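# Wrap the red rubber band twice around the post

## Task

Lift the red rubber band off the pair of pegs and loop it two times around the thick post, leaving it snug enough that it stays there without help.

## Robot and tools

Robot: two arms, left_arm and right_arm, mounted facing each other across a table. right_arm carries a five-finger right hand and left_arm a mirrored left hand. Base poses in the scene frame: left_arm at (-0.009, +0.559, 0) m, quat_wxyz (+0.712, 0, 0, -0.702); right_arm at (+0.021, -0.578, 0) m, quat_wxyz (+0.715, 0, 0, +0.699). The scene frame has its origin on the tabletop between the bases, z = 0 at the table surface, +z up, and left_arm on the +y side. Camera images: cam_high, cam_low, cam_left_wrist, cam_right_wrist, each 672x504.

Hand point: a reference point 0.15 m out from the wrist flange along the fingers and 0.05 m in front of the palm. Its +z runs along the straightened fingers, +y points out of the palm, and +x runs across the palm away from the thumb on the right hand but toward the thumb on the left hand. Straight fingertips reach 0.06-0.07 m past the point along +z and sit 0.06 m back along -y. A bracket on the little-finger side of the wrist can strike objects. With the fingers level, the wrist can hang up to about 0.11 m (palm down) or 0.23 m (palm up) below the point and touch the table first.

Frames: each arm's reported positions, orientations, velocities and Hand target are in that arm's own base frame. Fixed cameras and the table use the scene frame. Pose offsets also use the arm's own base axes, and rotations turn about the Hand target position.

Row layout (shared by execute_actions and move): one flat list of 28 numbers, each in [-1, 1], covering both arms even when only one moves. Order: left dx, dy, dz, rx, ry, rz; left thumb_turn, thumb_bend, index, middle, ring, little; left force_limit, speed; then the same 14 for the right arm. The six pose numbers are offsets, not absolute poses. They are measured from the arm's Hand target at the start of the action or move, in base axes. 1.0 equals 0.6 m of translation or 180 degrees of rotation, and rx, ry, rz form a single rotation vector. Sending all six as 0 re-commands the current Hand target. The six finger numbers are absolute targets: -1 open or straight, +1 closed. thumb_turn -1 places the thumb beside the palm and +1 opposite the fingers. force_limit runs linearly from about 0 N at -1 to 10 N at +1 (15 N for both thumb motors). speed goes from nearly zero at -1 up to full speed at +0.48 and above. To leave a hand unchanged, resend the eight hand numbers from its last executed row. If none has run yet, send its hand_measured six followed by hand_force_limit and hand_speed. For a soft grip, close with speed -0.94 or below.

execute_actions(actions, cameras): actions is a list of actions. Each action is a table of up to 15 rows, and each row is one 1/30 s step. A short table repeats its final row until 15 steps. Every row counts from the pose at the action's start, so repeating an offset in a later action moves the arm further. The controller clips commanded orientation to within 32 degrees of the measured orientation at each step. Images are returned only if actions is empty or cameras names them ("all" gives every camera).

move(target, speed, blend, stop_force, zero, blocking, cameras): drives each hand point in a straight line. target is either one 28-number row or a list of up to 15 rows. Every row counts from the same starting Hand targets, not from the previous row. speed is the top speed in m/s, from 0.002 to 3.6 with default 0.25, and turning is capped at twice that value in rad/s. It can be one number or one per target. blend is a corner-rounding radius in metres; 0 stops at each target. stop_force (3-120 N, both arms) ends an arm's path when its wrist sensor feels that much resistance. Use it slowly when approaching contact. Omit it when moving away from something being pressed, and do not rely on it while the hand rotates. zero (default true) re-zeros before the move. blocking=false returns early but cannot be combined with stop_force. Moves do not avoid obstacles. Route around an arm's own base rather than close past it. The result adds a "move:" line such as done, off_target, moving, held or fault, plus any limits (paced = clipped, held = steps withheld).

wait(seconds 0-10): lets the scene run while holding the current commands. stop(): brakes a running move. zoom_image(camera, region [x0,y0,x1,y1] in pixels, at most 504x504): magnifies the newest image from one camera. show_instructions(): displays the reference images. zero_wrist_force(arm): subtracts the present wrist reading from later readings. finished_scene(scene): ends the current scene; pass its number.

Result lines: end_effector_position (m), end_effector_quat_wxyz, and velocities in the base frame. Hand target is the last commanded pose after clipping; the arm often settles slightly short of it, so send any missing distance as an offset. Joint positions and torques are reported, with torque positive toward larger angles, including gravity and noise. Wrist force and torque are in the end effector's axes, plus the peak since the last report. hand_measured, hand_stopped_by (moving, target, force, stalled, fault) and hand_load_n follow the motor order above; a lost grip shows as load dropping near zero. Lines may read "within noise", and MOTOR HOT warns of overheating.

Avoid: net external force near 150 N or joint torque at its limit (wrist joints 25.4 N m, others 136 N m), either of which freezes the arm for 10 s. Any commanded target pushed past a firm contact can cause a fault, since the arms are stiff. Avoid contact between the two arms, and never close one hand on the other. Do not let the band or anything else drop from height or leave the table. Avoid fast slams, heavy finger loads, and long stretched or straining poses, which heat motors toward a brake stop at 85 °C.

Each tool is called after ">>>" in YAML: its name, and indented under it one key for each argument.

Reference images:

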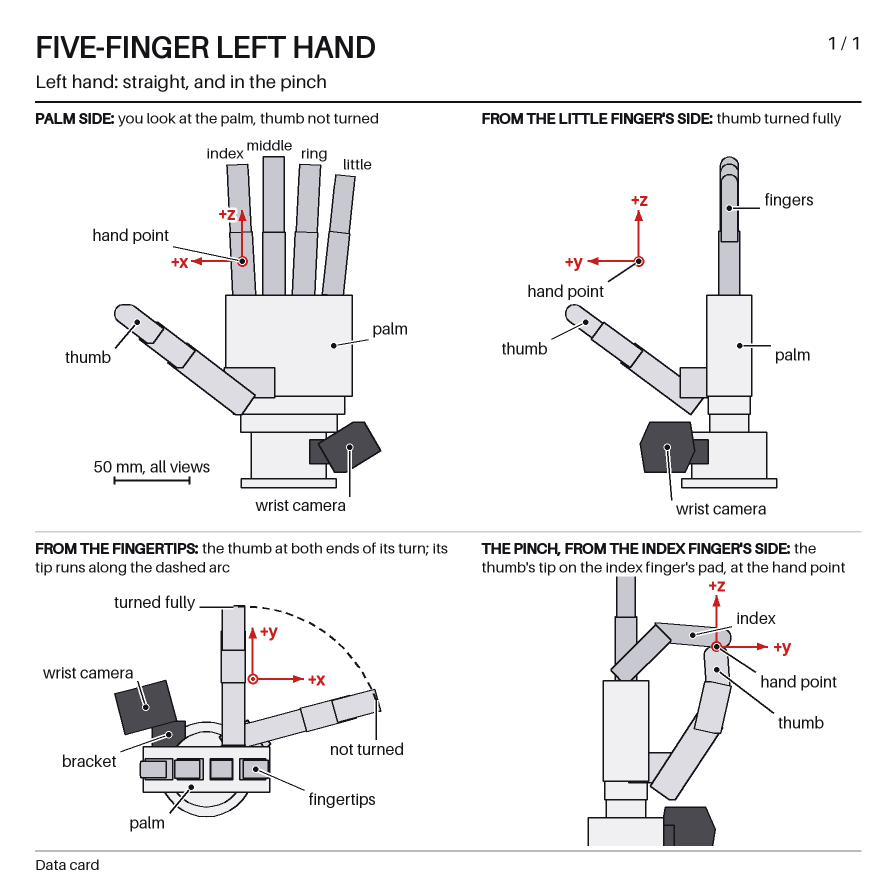

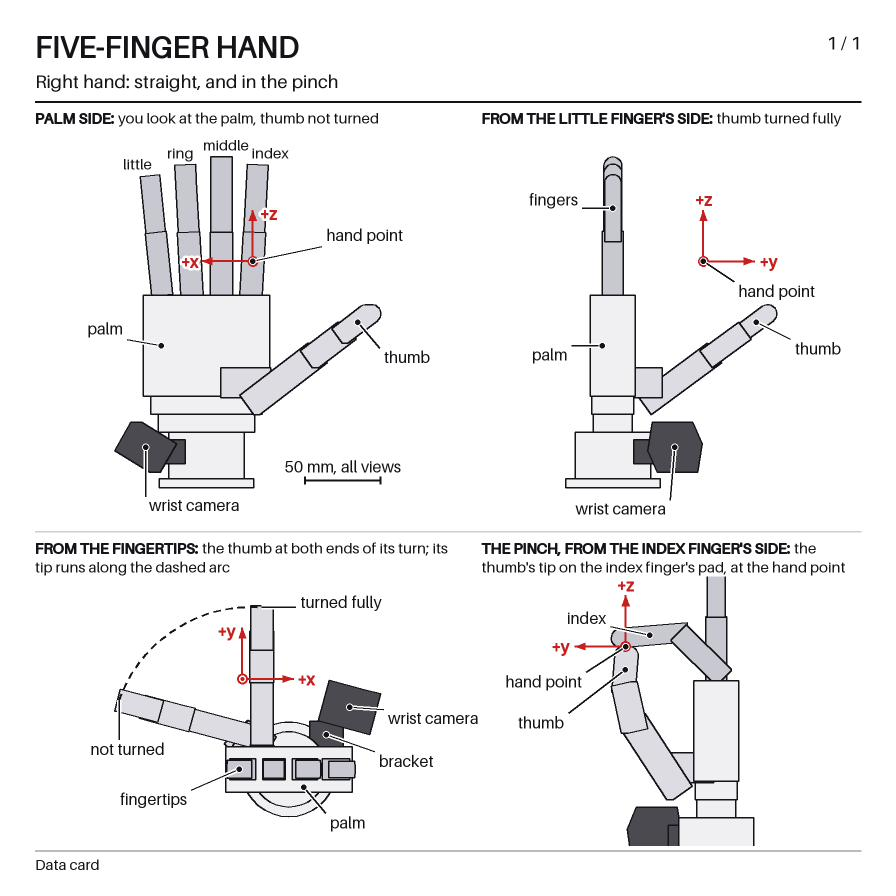

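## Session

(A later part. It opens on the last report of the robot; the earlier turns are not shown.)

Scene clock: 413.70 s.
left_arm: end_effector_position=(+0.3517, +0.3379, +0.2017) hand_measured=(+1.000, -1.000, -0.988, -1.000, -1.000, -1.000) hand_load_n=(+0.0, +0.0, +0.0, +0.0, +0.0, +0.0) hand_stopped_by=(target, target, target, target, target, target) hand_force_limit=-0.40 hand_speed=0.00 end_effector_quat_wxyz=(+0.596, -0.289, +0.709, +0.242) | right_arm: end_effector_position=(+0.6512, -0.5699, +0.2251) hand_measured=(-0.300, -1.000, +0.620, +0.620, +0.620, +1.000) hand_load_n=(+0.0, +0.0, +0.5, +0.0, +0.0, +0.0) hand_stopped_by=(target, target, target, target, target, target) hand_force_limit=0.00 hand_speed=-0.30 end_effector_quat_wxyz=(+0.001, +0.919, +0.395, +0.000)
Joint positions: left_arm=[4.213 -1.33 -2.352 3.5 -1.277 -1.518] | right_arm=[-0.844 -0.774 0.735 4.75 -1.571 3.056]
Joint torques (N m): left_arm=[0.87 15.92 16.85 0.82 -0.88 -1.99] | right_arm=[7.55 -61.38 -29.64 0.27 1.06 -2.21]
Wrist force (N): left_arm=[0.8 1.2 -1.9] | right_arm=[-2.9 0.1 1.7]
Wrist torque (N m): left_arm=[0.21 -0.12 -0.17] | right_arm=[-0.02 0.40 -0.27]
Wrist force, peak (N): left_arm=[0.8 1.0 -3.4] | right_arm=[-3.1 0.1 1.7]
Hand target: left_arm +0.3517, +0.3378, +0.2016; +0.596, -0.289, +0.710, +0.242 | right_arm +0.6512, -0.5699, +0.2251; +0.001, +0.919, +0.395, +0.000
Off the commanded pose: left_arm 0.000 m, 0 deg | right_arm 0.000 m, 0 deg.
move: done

>>> move:
  target:
    - [0,0,0,0,0,0, 1,-1,-1,-1,-1,-1,-0.4,0, 0.0777,0.0578,0,0,0,0.25, -0.3,-1,0.62,0.62,0.62,1,0,-0.3]
    - [0,0,0,0,0,0, 1,-1,-1,-1,-1,-1,-0.4,0, 0.0961,0.1444,0,0,0,0.5, -0.3,-1,0.62,0.62,0.62,1,0,-0.3]
  speed: 0.25
  blend: 0.02
  cameras: ["cam_high","cam_low","cam_right_wrist"]

Scene clock: 417.90 s.
left_arm: end_effector_position=(+0.3517, +0.3378, +0.2016) hand_measured=(+1.000, -1.000, -0.988, -1.000, -1.000, -1.000) hand_load_n=(+0.0, +0.0, +0.0, +0.0, +0.0, -0.5) hand_stopped_by=(target, target, target, target, target, target) hand_force_limit=-0.40 hand_speed=0.00 end_effector_quat_wxyz=(+0.596, -0.289, +0.710, +0.242) | right_arm: end_effector_position=(+0.7089, -0.4832, +0.2250) hand_measured=(-0.300, -1.000, +0.620, +0.620, +0.620, +1.000) hand_load_n=(+0.0, -0.5, +0.0, +0.0, +0.5, +0.0) hand_stopped_by=(target, target, target, target, target, target) hand_force_limit=0.00 hand_speed=-0.30 end_effector_quat_wxyz=(+0.000, +0.370, +0.929, +0.001)
Joint positions: left_arm=[4.213 -1.33 -2.352 3.5 -1.277 -1.518] | right_arm=[-0.829 -0.726 0.647 4.791 -1.569 1.5]
Joint torques (N m): left_arm=[5.42 14.3 7.53 -1.2 1.76 -1.54] | right_arm=[-7.54 -64.36 -16.32 -5.66 1.61 -2.39]
Wrist force (N): left_arm=[0.8 1.0 -1.9] | right_arm=[-2.9 -0.1 1.5]
Wrist torque (N m): left_arm=[0.19 -0.11 -0.16] | right_arm=[-0.06 0.39 -0.35]
Wrist force, peak (N): left_arm=[0.9 1.4 -1.9] | right_arm=[-3.0 0.2 1.9]
Hand target: left_arm +0.3517, +0.3378, +0.2016; +0.596, -0.289, +0.710, +0.242 | right_arm +0.7088, -0.4833, +0.2251; +0.001, +0.370, +0.929, +0.001
Off the commanded pose: left_arm 0.000 m, 0 deg | right_arm 0.000 m, 0 deg.
move: done
Images, in order (width x height): cam_high 672x504, cam_low 672x504, cam_right_wrist 672x504.

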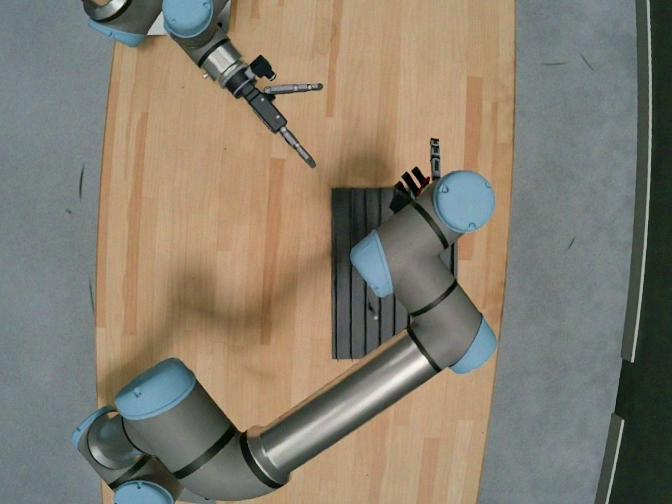

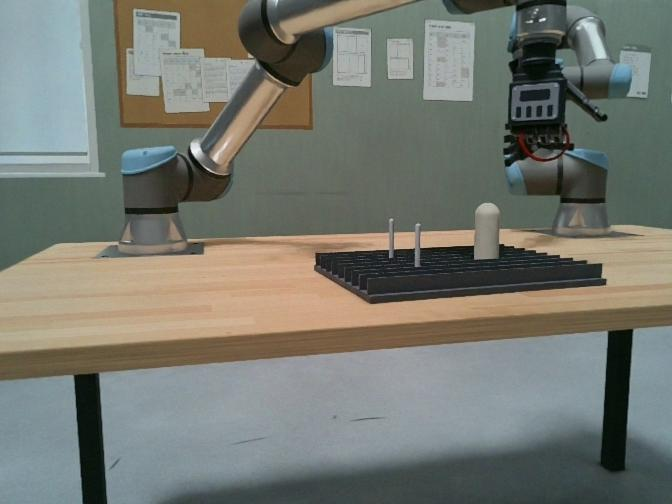

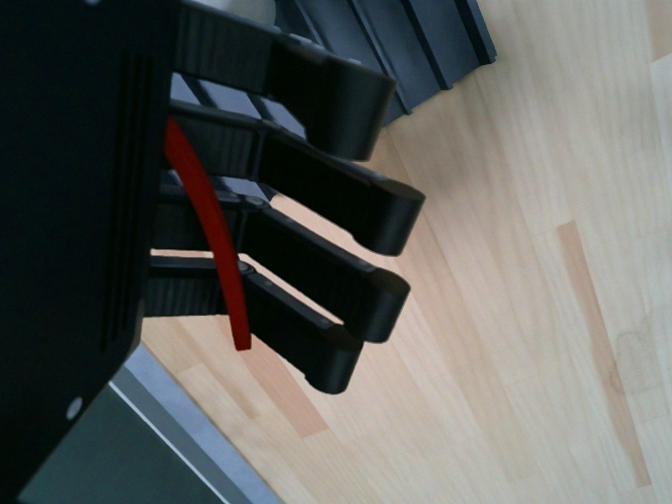

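>>> move:
  target:
    - [0,0,0,0,0,0, 1,-1,-1,-1,-1,-1,-0.4,0, -0.0438,0.0653,0,0,0,0.25, -0.3,-1,0.62,0.62,0.62,1,0,-0.3]
    - [0,0,0,0,0,0, 1,-1,-1,-1,-1,-1,-0.4,0, -0.1168,0.0712,0,0,0,0.5, -0.3,-1,0.62,0.62,0.62,1,0,-0.3]
    - [0,0,0,0,0,0, 1,-1,-1,-1,-1,-1,-0.4,0, -0.1682,0.015,0,0,0,0.75, -0.3,-1,0.62,0.62,0.62,1,0,-0.3]
  speed: 0.25
  blend: 0.02
  cameras: ["cam_high","cam_low","cam_right_wrist"]

Scene clock: 423.57 s.
left_arm: end_effector_position=(+0.3517, +0.3378, +0.2016) hand_measured=(+1.000, -1.000, -0.988, -1.000, -1.000, -1.000) hand_load_n=(+0.0, +0.0, +0.0, +0.0, +0.0, +0.0) hand_stopped_by=(target, target, target, target, target, target) hand_force_limit=-0.40 hand_speed=0.00 end_effector_quat_wxyz=(+0.596, -0.289, +0.710, +0.242) | right_arm: end_effector_position=(+0.6080, -0.4742, +0.2252) hand_measured=(-0.300, -1.000, +0.620, +0.620, +0.620, +1.000) hand_load_n=(+0.0, +0.0, +0.0, +0.0, +0.0, +0.0) hand_stopped_by=(target, target, target, target, target, target) hand_force_limit=0.00 hand_speed=-0.30 end_effector_quat_wxyz=(+0.001, +0.717, -0.698, -0.001)
Joint positions: left_arm=[4.213 -1.33 -2.352 3.5 -1.277 -1.518] | right_arm=[-0.805 -0.647 0.501 4.859 -1.572 -0.832]
Joint torques (N m): left_arm=[6.95 15.19 7.68 -1.01 1.48 -1.69] | right_arm=[2.07 -51.35 -29.17 0.23 1.67 -2.71]
Wrist force (N): left_arm=[0.9 1.0 -1.8] | right_arm=[-2.7 0.2 1.5]
Wrist torque (N m): left_arm=[0.18 -0.13 -0.15] | right_arm=[-0.03 0.36 -0.32]
Wrist force, peak (N): left_arm=[0.8 1.0 -2.2] | right_arm=[-3.1 0.1 2.0]
Hand target: left_arm +0.3517, +0.3378, +0.2016; +0.596, -0.289, +0.710, +0.242 | right_arm +0.6079, -0.4743, +0.2251; +0.001, +0.717, -0.697, -0.001
Off the commanded pose: left_arm 0.000 m, 0 deg | right_arm 0.000 m, 0 deg.
move: done
Images, in order (width x height): cam_high 672x504, cam_low 672x504, cam_right_wrist 672x504.

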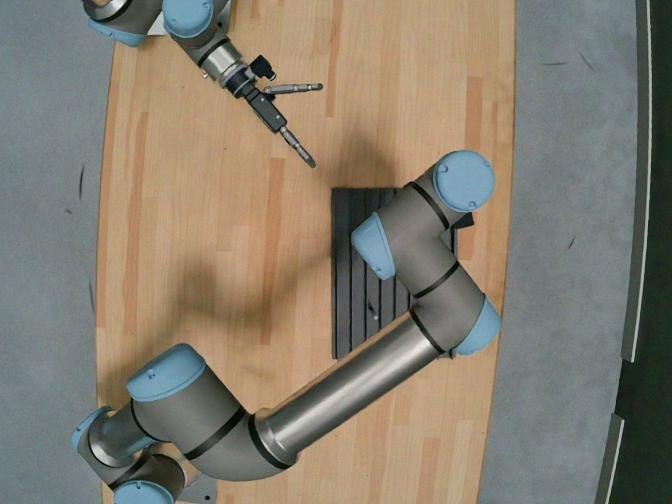

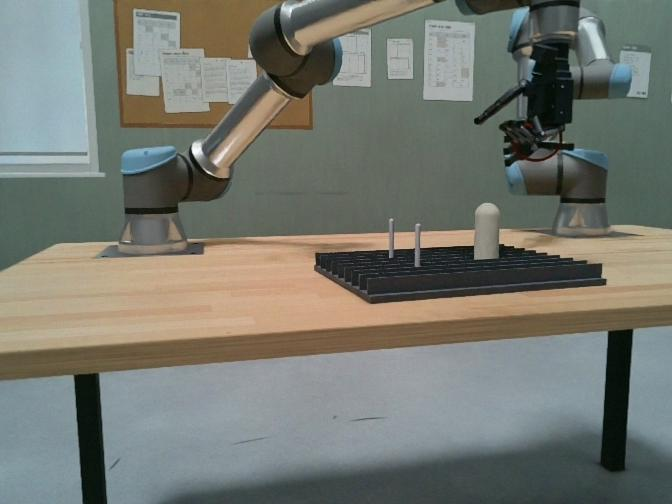

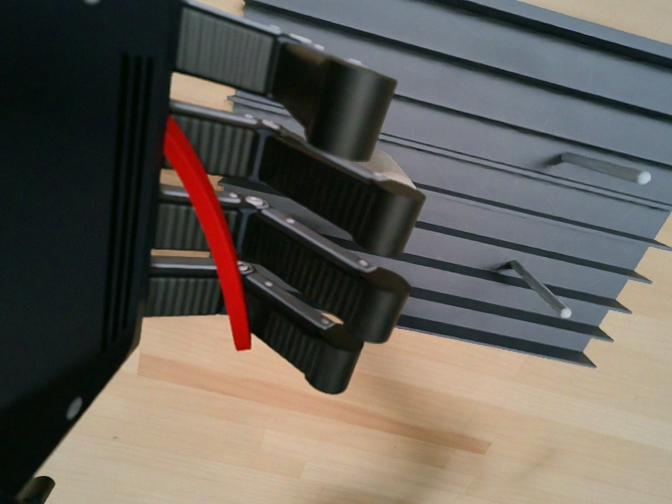

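>>> zoom_image:
  camera: "cam_low"
  region: [440, 40, 620, 220]

>>> zoom_image:
  camera: "cam_high"
  region: [340, 130, 520, 310]

Scaled by 2.800 from the camera's 672x504 image, which has a finer 960x720 frame.

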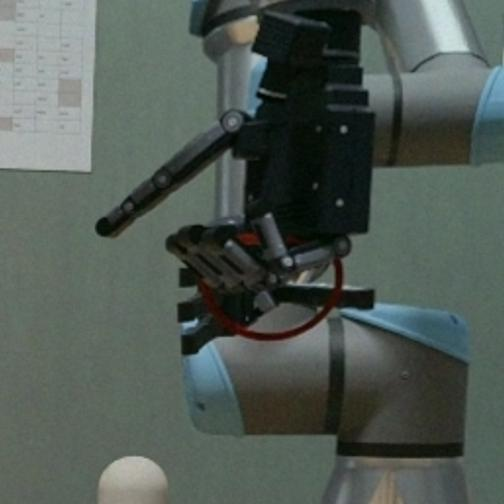

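Scaled by 2.800 from the camera's 672x504 image, which has a finer 960x720 frame.

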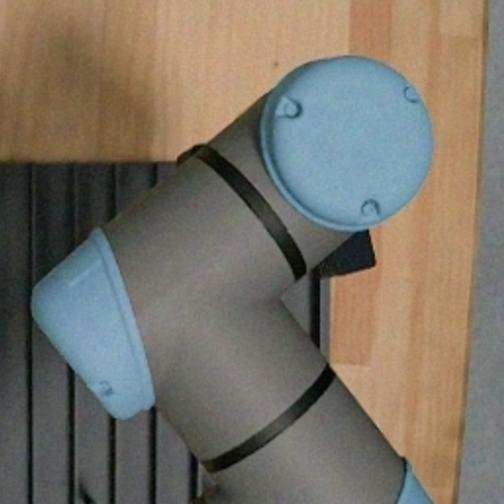

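>>> move:
  target: [0,0,0,0,0,0, 1,-1,-1,-1,-1,-1,-0.4,0, 0,0,0,0,0,0, -0.3,-1,0.3,0.3,0.3,1,0,-0.3]
  speed: 0.1
  cameras: ["cam_low","cam_right_wrist"]

>>> zoom_image:
  camera: "cam_low"
  region: [480, 100, 600, 220]

Scene clock: 425.03 s.
left_arm: end_effector_position=(+0.3517, +0.3378, +0.2016) hand_measured=(+1.000, -1.000, -0.988, -1.000, -1.000, -1.000) hand_load_n=(+0.0, +0.0, +0.0, +0.0, +0.0, +0.0) hand_stopped_by=(target, target, target, target, target, target) hand_force_limit=-0.40 hand_speed=0.00 end_effector_quat_wxyz=(+0.596, -0.289, +0.710, +0.242) | right_arm: end_effector_position=(+0.6079, -0.4743, +0.2251) hand_measured=(-0.300, -1.000, +0.300, +0.300, +0.300, +1.000) hand_load_n=(+0.0, +0.0, +0.0, +0.0, +0.0, +0.0) hand_stopped_by=(target, target, target, target, target, target) hand_force_limit=0.00 hand_speed=-0.30 end_effector_quat_wxyz=(+0.001, +0.717, -0.697, -0.001)
Joint positions: left_arm=[4.213 -1.33 -2.352 3.5 -1.277 -1.518] | right_arm=[-0.805 -0.647 0.501 4.859 -1.572 -0.832]
Joint torques (N m): left_arm=[8.64 14.49 5.82 -1.17 1.73 -1.61] | right_arm=[-8.5 -51.75 -28.39 0.09 1.4 -2.59]
Wrist force (N): left_arm=[0.8 1.1 -2.0] | right_arm=[-2.7 0.1 1.7]
Wrist torque (N m): left_arm=[0.20 -0.12 -0.16] | right_arm=[-0.05 0.34 -0.29]
Wrist force, peak (N): left_arm=[0.9 1.2 -2.0] | right_arm=[-3.0 0.3 1.8]
Hand target: left_arm +0.3517, +0.3378, +0.2016; +0.596, -0.289, +0.710, +0.242 | right_arm +0.6079, -0.4743, +0.2251; +0.001, +0.717, -0.697, -0.001
Off the commanded pose: left_arm 0.000 m, 0 deg | right_arm 0.000 m, 0 deg.
move: done
Images, in order (width x height): cam_low 672x504, cam_right_wrist 672x504.

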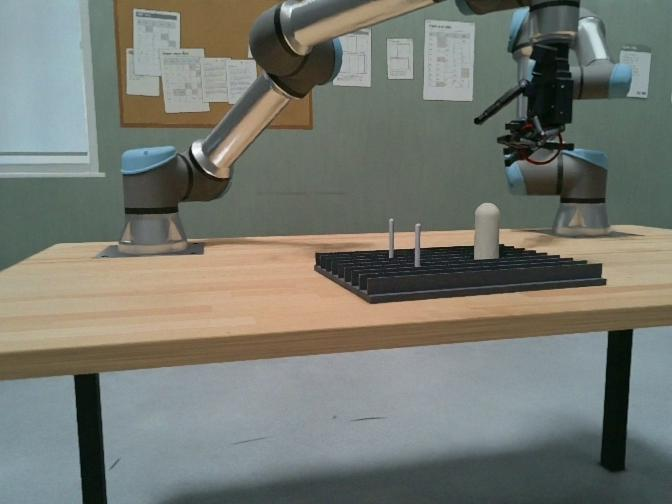

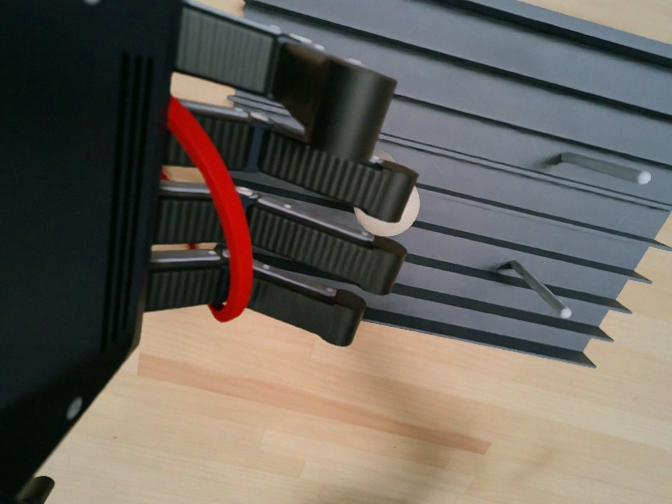

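Scaled by 4.200 from the camera's 672x504 image, which has a finer 960x720 frame.

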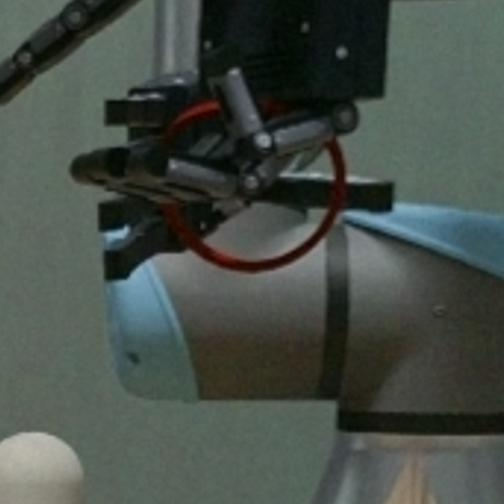

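>>> move:
  target:
    - [0,0,0,0,0,0, 1,-1,-1,-1,-1,-1,-0.4,0, 0,0,0,0,0,0, -0.3,-1,0.75,0.75,0.75,1,0,-0.3]
    - [0,0,0,0,0,0, 1,-1,-1,-1,-1,-1,-0.4,0, 0,0,0.05,0.005,-0.2222,0, -0.3,-1,0.75,0.75,0.75,1,0,-0.3]
  speed: 0.2
  cameras: ["cam_low","cam_right_wrist"]

>>> zoom_image:
  camera: "cam_low"
  region: [480, 60, 600, 220]

Scene clock: 429.03 s.
left_arm: end_effector_position=(+0.3517, +0.3378, +0.2016) hand_measured=(+1.000, -1.000, -0.988, -1.000, -1.000, -1.000) hand_load_n=(+0.0, +0.0, +0.0, +0.0, +0.0, +0.0) hand_stopped_by=(target, target, target, target, target, target) hand_force_limit=-0.40 hand_speed=0.00 end_effector_quat_wxyz=(+0.596, -0.289, +0.710, +0.242) | right_arm: end_effector_position=(+0.6078, -0.4743, +0.2551) hand_measured=(-0.300, -1.000, +0.750, +0.750, +0.750, +1.000) hand_load_n=(-0.5, +0.0, +0.0, +0.0, +0.5, +0.0) hand_stopped_by=(target, target, target, target, target, target) hand_force_limit=0.00 hand_speed=-0.30 end_effector_quat_wxyz=(-0.243, +0.674, -0.656, +0.239)
Joint positions: left_arm=[4.213 -1.33 -2.352 3.5 -1.277 -1.518] | right_arm=[-0.988 -1.024 1.23 4.089 -0.997 -0.89]
Joint torques (N m): left_arm=[5.69 13.94 7.41 -0.95 1.75 -1.5] | right_arm=[8.35 -42.01 -16.65 -4.8 2.35 -2.69]
Wrist force (N): left_arm=[0.8 1.2 -1.8] | right_arm=[-2.8 0.9 1.4]
Wrist torque (N m): left_arm=[0.21 -0.11 -0.17] | right_arm=[0.15 0.40 -0.26]
Wrist force, peak (N): left_arm=[1.0 1.3 -2.0] | right_arm=[-3.0 1.1 1.8]
Hand target: left_arm +0.3517, +0.3378, +0.2016; +0.596, -0.289, +0.710, +0.242 | right_arm +0.6079, -0.4743, +0.2551; -0.243, +0.674, -0.656, +0.239
Off the commanded pose: left_arm 0.000 m, 0 deg | right_arm 0.000 m, 0 deg.
move: done
Images, in order (width x height): cam_low 672x504, cam_right_wrist 672x504.

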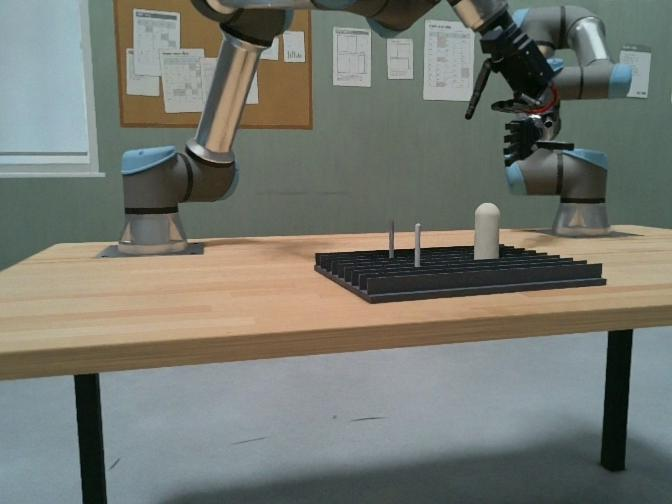

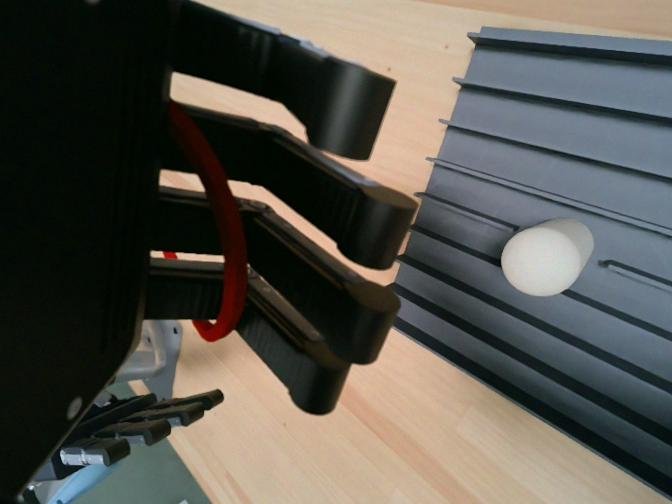

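Scaled by 3.150 from the camera's 672x504 image, which has a finer 960x720 frame.

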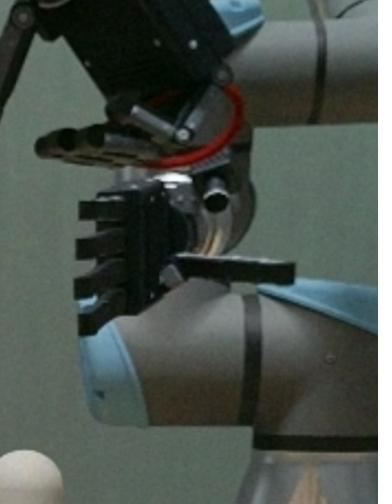

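>>> move:
  target:
    - [0,0,0,0,0,0, 1,-1,-1,-1,-1,-1,-0.4,0, 0,0,-0.03,-0.005,0.2222,0, -0.3,-1,0.75,0.75,0.75,1,0,-0.3]
    - [0,0,0,0,0,0, 1,-1,-1,-1,-1,-1,-0.4,0, 0,0,-0.03,-0.005,0.2222,0, -0.3,-1,0.5,0.5,0.5,1,0,-0.3]
  speed: 0.2
  cameras: ["all"]

>>> zoom_image:
  camera: "cam_low"
  region: [480, 60, 600, 180]

>>> zoom_image:
  camera: "cam_left_wrist"
  region: [0, 0, 504, 400]

Scene clock: 435.27 s.
left_arm: end_effector_position=(+0.3517, +0.3378, +0.2016) hand_measured=(+1.000, -1.000, -0.988, -1.000, -1.000, -1.000) hand_load_n=(+0.5, +0.0, +0.0, +0.0, +0.0, +0.0) hand_stopped_by=(target, target, target, target, target, target) hand_force_limit=-0.40 hand_speed=0.00 end_effector_quat_wxyz=(+0.596, -0.289, +0.710, +0.242) | right_arm: end_effector_position=(+0.6079, -0.4743, +0.2371) hand_measured=(-0.300, -1.000, +0.500, +0.500, +0.500, +1.000) hand_load_n=(+0.0, +0.0, +0.0, +0.0, +0.0, +0.0) hand_stopped_by=(target, target, target, target, target, target) hand_force_limit=0.00 hand_speed=-0.30 end_effector_quat_wxyz=(+0.001, +0.717, -0.697, -0.001)
Joint positions: left_arm=[4.213 -1.33 -2.352 3.5 -1.277 -1.518] | right_arm=[-0.805 -0.636 0.451 4.899 -1.572 -0.832]
Joint torques (N m): left_arm=[6.38 14.46 7.22 -0.89 1.69 -1.52] | right_arm=[-10.44 -51.23 -23.26 0.37 -1.93 -2.76]
Wrist force (N): left_arm=[0.7 1.0 -1.8] | right_arm=[-2.8 0.2 1.7]
Wrist torque (N m): left_arm=[0.18 -0.10 -0.16] | right_arm=[-0.03 0.36 -0.26]
Wrist force, peak (N): left_arm=[1.0 1.2 -2.1] | right_arm=[-3.3 1.1 1.4]
Hand target: left_arm +0.3517, +0.3378, +0.2016; +0.596, -0.289, +0.710, +0.242 | right_arm +0.6079, -0.4743, +0.2371; +0.001, +0.717, -0.697, -0.001
Off the commanded pose: left_arm 0.000 m, 0 deg | right_arm 0.000 m, 0 deg.
move: done

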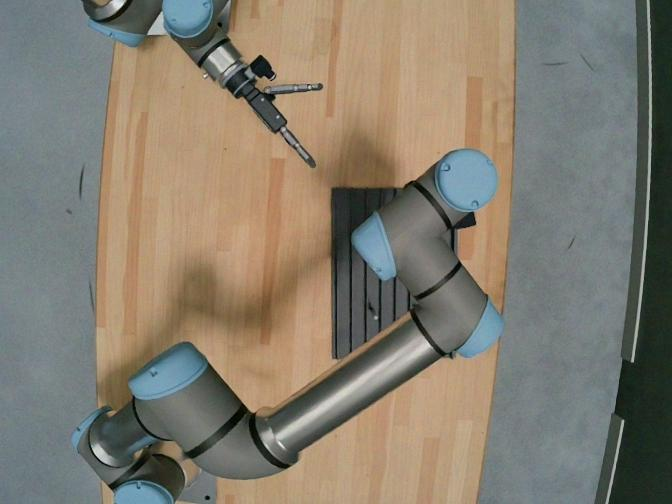

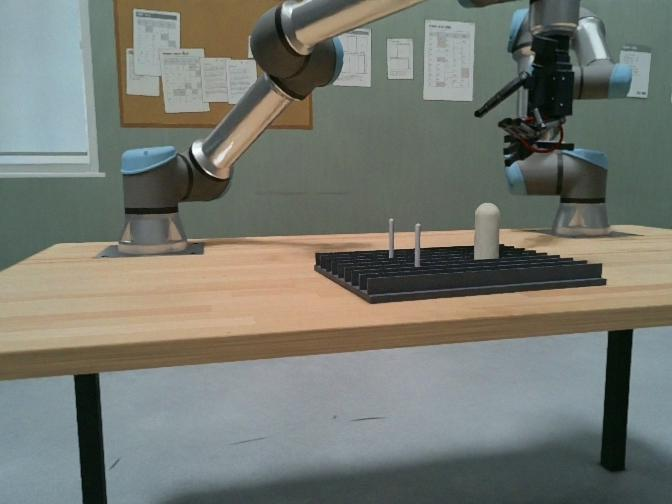

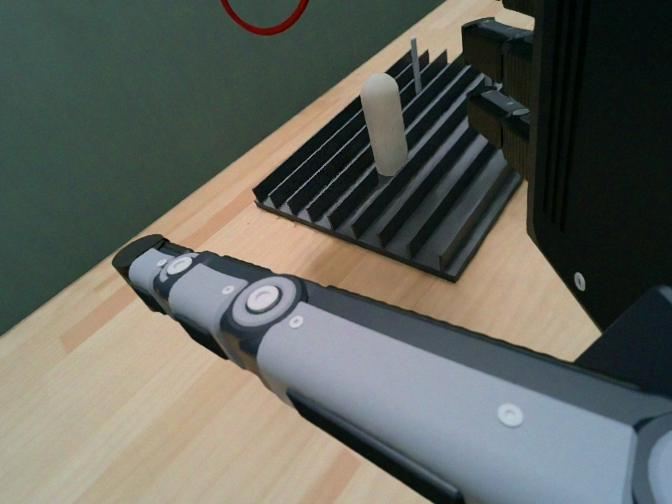

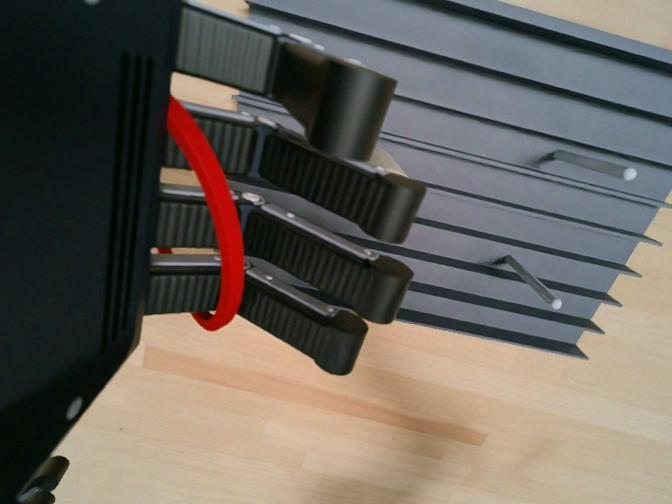

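Scaled by 4.200 from the camera's 672x504 image, which has a finer 960x720 frame.

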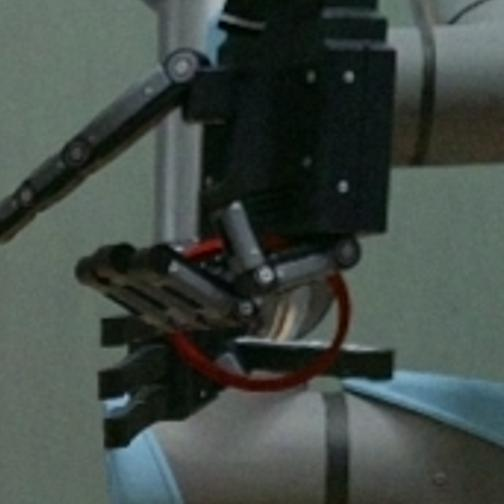

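Scaled by 1.000.

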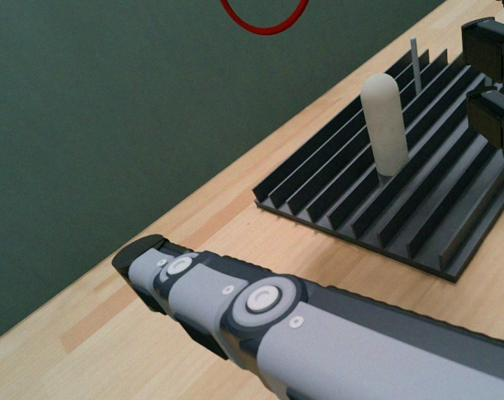

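>>> move:
  target:
    - [0,0,0,0,0,0, 1,-1,-1,-1,-1,-1,-0.4,0, 0,0,0,0,0,0, -0.3,-1,0.5,0.5,0.5,0.3,0,-0.3]
    - [0,0,0.0,0,0,0, 1,-1,-1,-1,-1,-1,-0.4,0, 0,0,0.001,0,0,0, -0.3,-1,0.35,0.35,0.35,0.3,0,-0.3]
  speed: 0.2
  cameras: ["cam_low","cam_right_wrist"]

>>> zoom_image:
  camera: "cam_low"
  region: [480, 60, 600, 180]

Scene clock: 439.87 s.
left_arm: end_effector_position=(+0.3517, +0.3378, +0.2016) hand_measured=(+1.000, -1.000, -0.988, -1.000, -1.000, -1.000) hand_load_n=(+0.0, +0.0, +0.0, +0.0, +0.0, +0.0) hand_stopped_by=(target, target, target, target, target, target) hand_force_limit=-0.40 hand_speed=0.00 end_effector_quat_wxyz=(+0.596, -0.289, +0.710, +0.242) | right_arm: end_effector_position=(+0.6079, -0.4743, +0.2377) hand_measured=(-0.300, -1.000, +0.350, +0.350, +0.350, +0.300) hand_load_n=(+0.0, +0.0, +0.0, +0.0, +0.0, +0.0) hand_stopped_by=(target, target, target, target, target, target) hand_force_limit=0.00 hand_speed=-0.30 end_effector_quat_wxyz=(+0.001, +0.717, -0.697, -0.001)
Joint positions: left_arm=[4.213 -1.33 -2.352 3.5 -1.277 -1.518] | right_arm=[-0.805 -0.636 0.448 4.901 -1.572 -0.832]
Joint torques (N m): left_arm=[7.65 16.19 6.89 -1.08 1.65 -1.28] | right_arm=[-10.9 -53.15 -21.51 -1.2 -1.68 -1.73]
Wrist force (N): left_arm=[0.8 1.2 -1.9] | right_arm=[-2.8 0.3 1.5]
Wrist torque (N m): left_arm=[0.22 -0.11 -0.17] | right_arm=[-0.01 0.37 -0.26]
Wrist force, peak (N): left_arm=[1.0 1.3 -2.1] | right_arm=[-2.9 0.1 1.8]
Hand target: left_arm +0.3517, +0.3378, +0.2016; +0.596, -0.289, +0.710, +0.242 | right_arm +0.6079, -0.4743, +0.2377; +0.001, +0.717, -0.697, -0.001
Off the commanded pose: left_arm 0.000 m, 0 deg | right_arm 0.000 m, 0 deg.
move: done
Images, in order (width x height): cam_low 672x504, cam_right_wrist 672x504.

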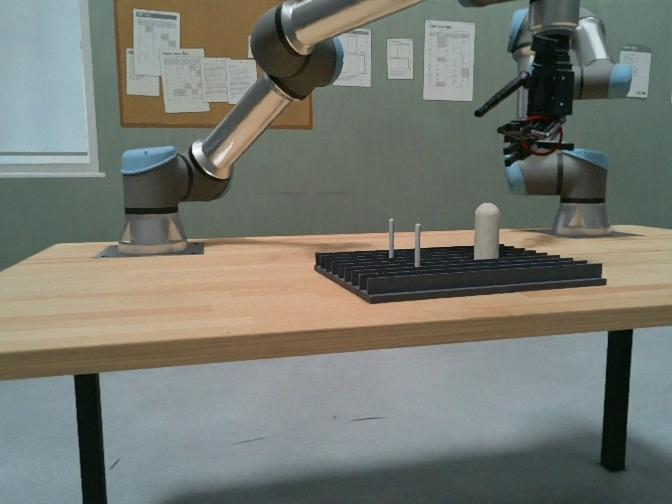

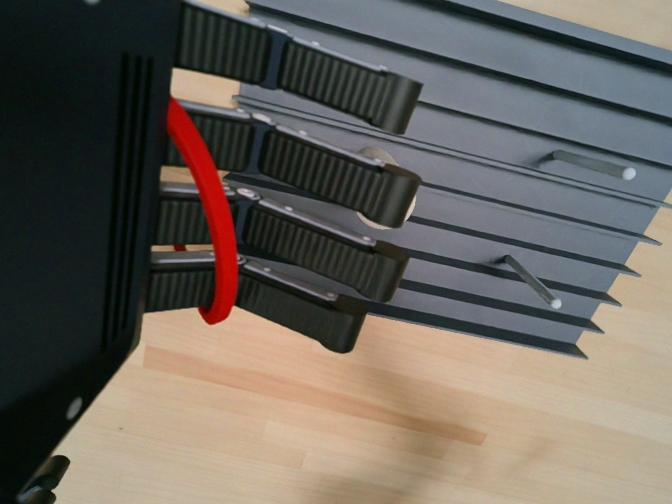

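Scaled by 4.200 from the camera's 672x504 image, which has a finer 960x720 frame.

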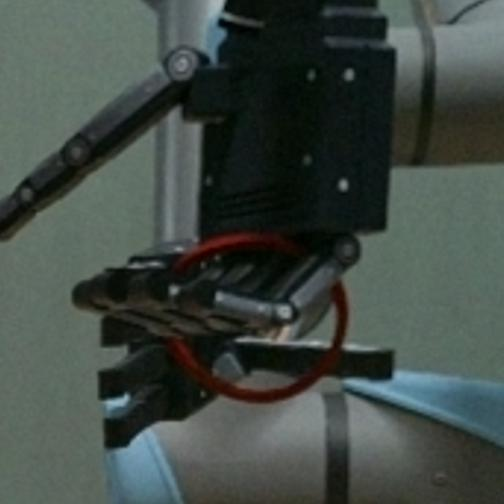

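>>> move:
  target: [0,0,0,0,0,0, 1,-1,-1,-1,-1,-1,-0.4,0, 0,0,0,0,0,0, -0.3,-1,0.95,0.95,0.95,1,0,-0.3]
  speed: 0.2
  cameras: ["cam_low","cam_right_wrist"]

>>> zoom_image:
  camera: "cam_low"
  region: [480, 60, 600, 180]

Scene clock: 442.50 s.
left_arm: end_effector_position=(+0.3517, +0.3378, +0.2016) hand_measured=(+1.000, -1.000, -0.988, -1.000, -1.000, -1.000) hand_load_n=(+0.0, +0.0, +0.0, +0.0, +0.0, +0.0) hand_stopped_by=(target, target, target, target, target, target) hand_force_limit=-0.40 hand_speed=0.00 end_effector_quat_wxyz=(+0.596, -0.289, +0.710, +0.242) | right_arm: end_effector_position=(+0.6079, -0.4743, +0.2377) hand_measured=(-0.300, -1.000, +0.950, +0.950, +0.950, +1.000) hand_load_n=(+0.0, -0.5, +0.0, +0.0, +1.0, +0.0) hand_stopped_by=(target, target, target, target, target, target) hand_force_limit=0.00 hand_speed=-0.30 end_effector_quat_wxyz=(+0.001, +0.717, -0.697, -0.001)
Joint positions: left_arm=[4.213 -1.33 -2.352 3.5 -1.277 -1.518] | right_arm=[-0.805 -0.636 0.448 4.901 -1.572 -0.832]
Joint torques (N m): left_arm=[5.71 14.26 6.8 -0.98 1.63 -1.27] | right_arm=[-10.46 -58.74 -18.83 -5.1 -1.32 -1.36]
Wrist force (N): left_arm=[0.7 1.2 -1.8] | right_arm=[-2.6 0.3 1.8]
Wrist torque (N m): left_arm=[0.22 -0.10 -0.17] | right_arm=[-0.03 0.33 -0.24]
Wrist force, peak (N): left_arm=[0.9 1.0 -2.2] | right_arm=[-2.7 0.4 1.9]
Hand target: left_arm +0.3517, +0.3378, +0.2016; +0.596, -0.289, +0.710, +0.242 | right_arm +0.6079, -0.4743, +0.2377; +0.001, +0.717, -0.697, -0.001
Off the commanded pose: left_arm 0.000 m, 0 deg | right_arm 0.000 m, 0 deg.
move: done
Images, in order (width x height): cam_low 672x504, cam_right_wrist 672x504.

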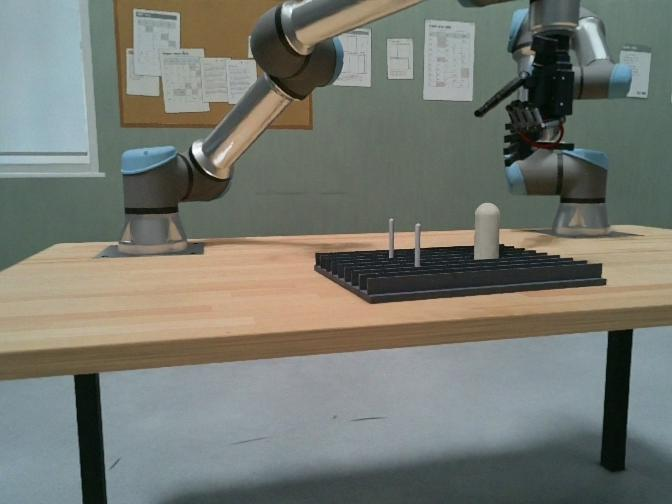

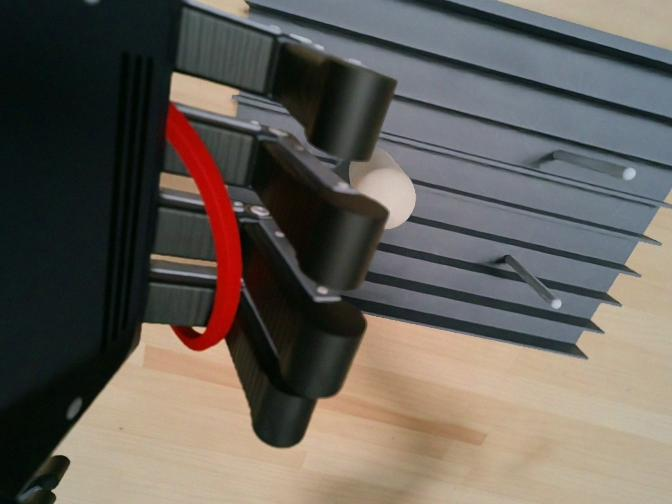

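Scaled by 4.200 from the camera's 672x504 image, which has a finer 960x720 frame.

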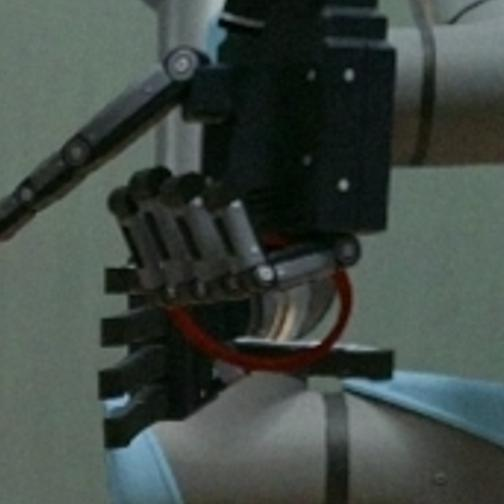

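>>> move:
  target:
    - [0,0,0,0,0,0, 1,-1,-1,-1,-1,-1,-0.4,0, -0.0015,0.0272,0,0,0,-0.25, -0.3,-1,0.95,0.95,0.95,1,0,-0.3]
    - [0,0,0,0,0,0, 1,-1,-1,-1,-1,-1,-0.4,0, 0.0185,-0.0088,-0.03,0,0,-0.5, -0.3,-1,0.95,0.95,0.95,1,0,-0.3]
  speed: 0.25
  blend: 0.02
  cameras: ["cam_low","cam_high","cam_right_wrist"]

>>> zoom_image:
  camera: "cam_low"
  region: [440, 80, 600, 270]

>>> zoom_image:
  camera: "cam_high"
  region: [340, 150, 480, 290]

Scene clock: 449.30 s.
left_arm: end_effector_position=(+0.3517, +0.3378, +0.2016) hand_measured=(+1.000, -1.000, -0.988, -1.000, -1.000, -1.000) hand_load_n=(+0.0, +0.0, +0.0, +0.0, +0.0, +0.0) hand_stopped_by=(target, target, target, target, target, target) hand_force_limit=-0.40 hand_speed=0.00 end_effector_quat_wxyz=(+0.596, -0.289, +0.710, +0.242) | right_arm: end_effector_position=(+0.6189, -0.4796, +0.2198) hand_measured=(-0.300, -1.000, +0.950, +0.950, +0.950, +1.000) hand_load_n=(+0.0, +0.0, +0.0, +0.0, +1.0, +0.0) hand_stopped_by=(target, target, target, target, target, target) hand_force_limit=0.00 hand_speed=-0.30 end_effector_quat_wxyz=(+0.000, -0.014, +1.000, +0.001)
Joint positions: left_arm=[4.213 -1.33 -2.352 3.5 -1.277 -1.518] | right_arm=[-0.91 -0.796 0.787 4.723 -1.569 0.633]
Joint torques (N m): left_arm=[8.05 14.59 7.52 -0.75 1.84 -0.99] | right_arm=[7.63 -46.51 -26.6 0.35 -0.43 2.28]
Wrist force (N): left_arm=[0.9 1.1 -1.8] | right_arm=[-2.6 0.3 1.7]
Wrist torque (N m): left_arm=[0.20 -0.13 -0.16] | right_arm=[-0.01 0.37 -0.13]
Wrist force, peak (N): left_arm=[1.0 1.2 -2.1] | right_arm=[-3.1 -0.1 2.0]
Hand target: left_arm +0.3517, +0.3378, +0.2016; +0.596, -0.289, +0.710, +0.242 | right_arm +0.6190, -0.4796, +0.2197; +0.000, -0.014, +1.000, +0.001
Off the commanded pose: left_arm 0.000 m, 0 deg | right_arm 0.000 m, 0 deg.
move: done
Images, in order (width x height): cam_high 672x504, cam_low 672x504, cam_right_wrist 672x504.

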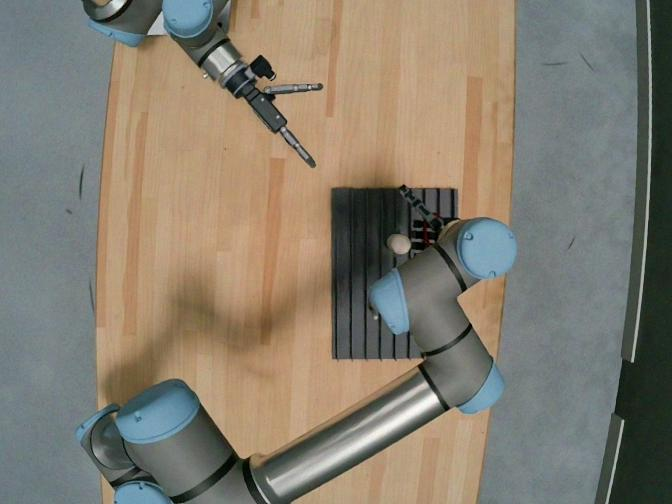

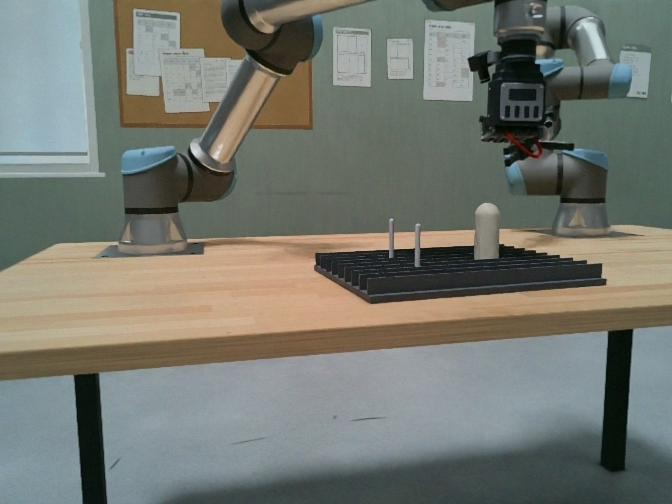

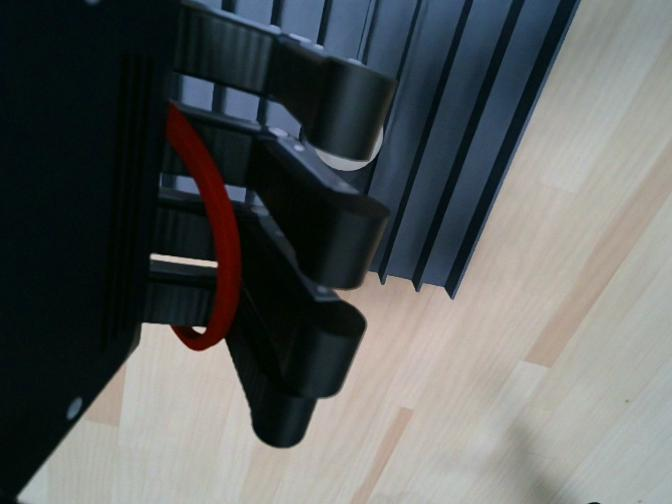

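Scaled by 2.653 from the camera's 672x504 image, which has a finer 960x720 frame.

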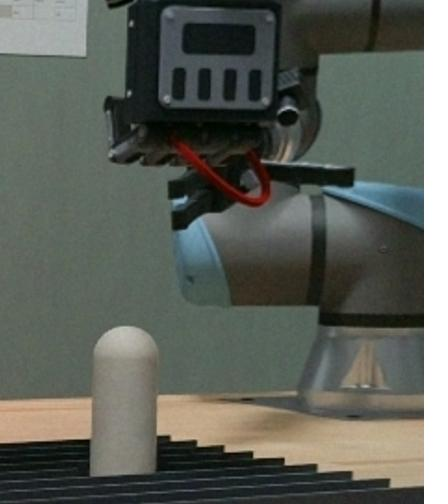

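Scaled by 3.600 from the camera's 672x504 image, which has a finer 960x720 frame.

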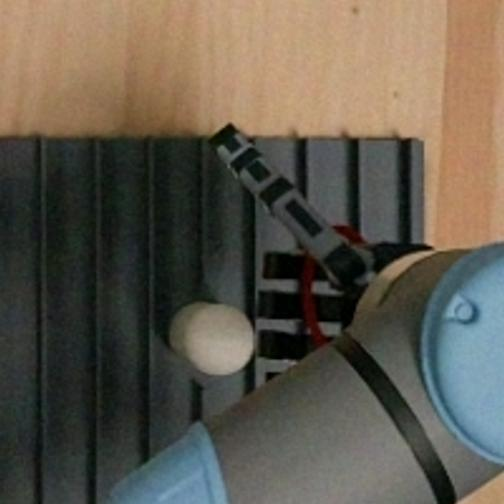

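>>> move:
  target: [0,0,0,0,0,0, 1,-1,-1,-1,-1,-1,-0.4,0, -0.0503,0.0713,-0.05,0,0,0, -0.3,-1,0.95,0.95,0.95,1,0,-0.3]
  speed: 0.12
  cameras: ["cam_low","cam_high"]

>>> zoom_image:
  camera: "cam_low"
  region: [440, 100, 580, 240]

>>> zoom_image:
  camera: "cam_high"
  region: [340, 170, 460, 290]

Scene clock: 451.77 s.
left_arm: end_effector_position=(+0.3517, +0.3378, +0.2016) hand_measured=(+1.000, -1.000, -0.988, -1.000, -1.000, -1.000) hand_load_n=(+0.0, +0.0, +0.0, +0.0, -0.5, +0.0) hand_stopped_by=(target, target, target, target, target, target) hand_force_limit=-0.40 hand_speed=0.00 end_effector_quat_wxyz=(+0.596, -0.289, +0.710, +0.242) | right_arm: end_effector_position=(+0.5889, -0.4367, +0.1897) hand_measured=(-0.300, -1.000, +0.950, +0.950, +0.950, +1.000) hand_load_n=(+0.0, +0.0, +0.0, +0.0, +0.5, +0.0) hand_stopped_by=(target, target, target, target, target, target) hand_force_limit=0.00 hand_speed=-0.30 end_effector_quat_wxyz=(+0.000, -0.014, +1.000, +0.001)
Joint positions: left_arm=[4.213 -1.33 -2.352 3.5 -1.277 -1.518] | right_arm=[-0.906 -0.939 1.107 4.546 -1.569 0.637]
Joint torques (N m): left_arm=[5.48 15.15 7.98 -0.62 1.67 -1.17] | right_arm=[-7.22 -56.24 -15.84 -2.16 1.14 1.08]
Wrist force (N): left_arm=[1.0 1.0 -1.8] | right_arm=[-2.3 0.2 1.7]
Wrist torque (N m): left_arm=[0.18 -0.14 -0.15] | right_arm=[-0.02 0.29 -0.29]
Wrist force, peak (N): left_arm=[0.8 1.3 -2.1] | right_arm=[-3.5 -1.0 1.5]
Hand target: left_arm +0.3517, +0.3378, +0.2016; +0.596, -0.289, +0.710, +0.242 | right_arm +0.5888, -0.4368, +0.1897; +0.000, -0.014, +1.000, +0.001
Off the commanded pose: left_arm 0.000 m, 0 deg | right_arm 0.000 m, 0 deg.
move: done
Images, in order (width x height): cam_high 672x504, cam_low 672x504.

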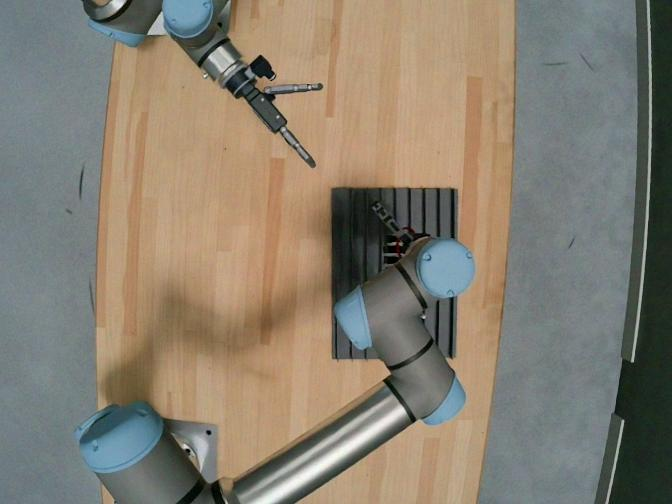

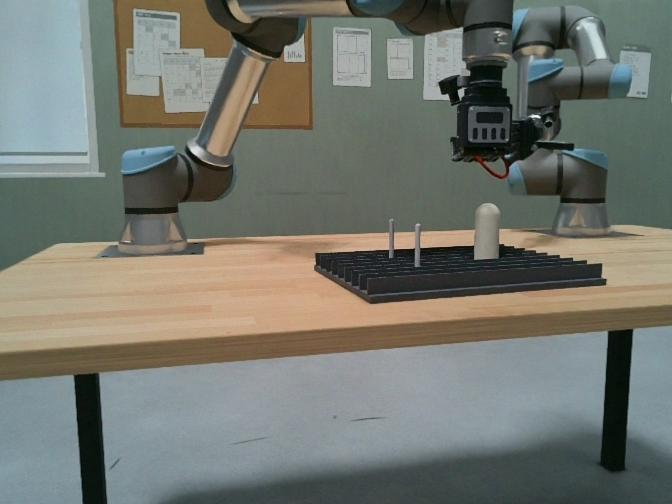

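Scaled by 3.600 from the camera's 672x504 image, which has a finer 960x720 frame.

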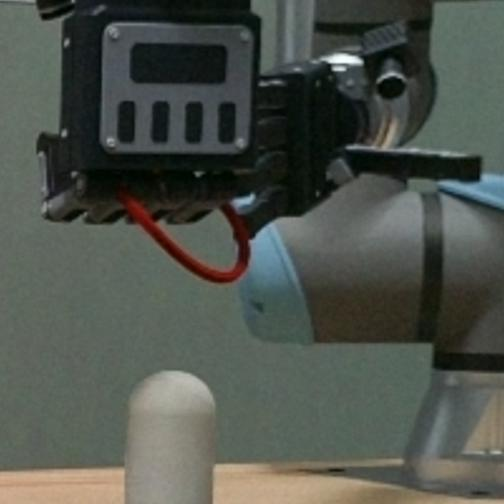

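Scaled by 4.200 from the camera's 672x504 image, which has a finer 960x720 frame.

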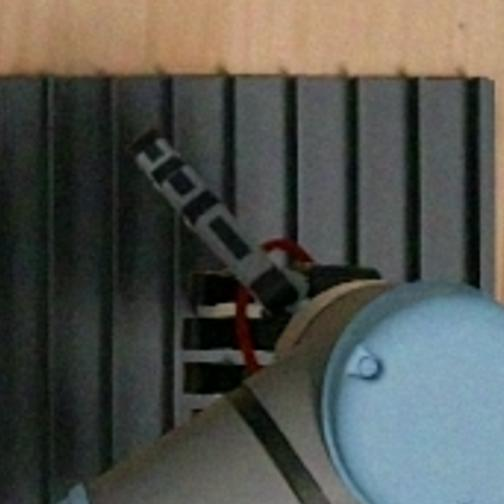

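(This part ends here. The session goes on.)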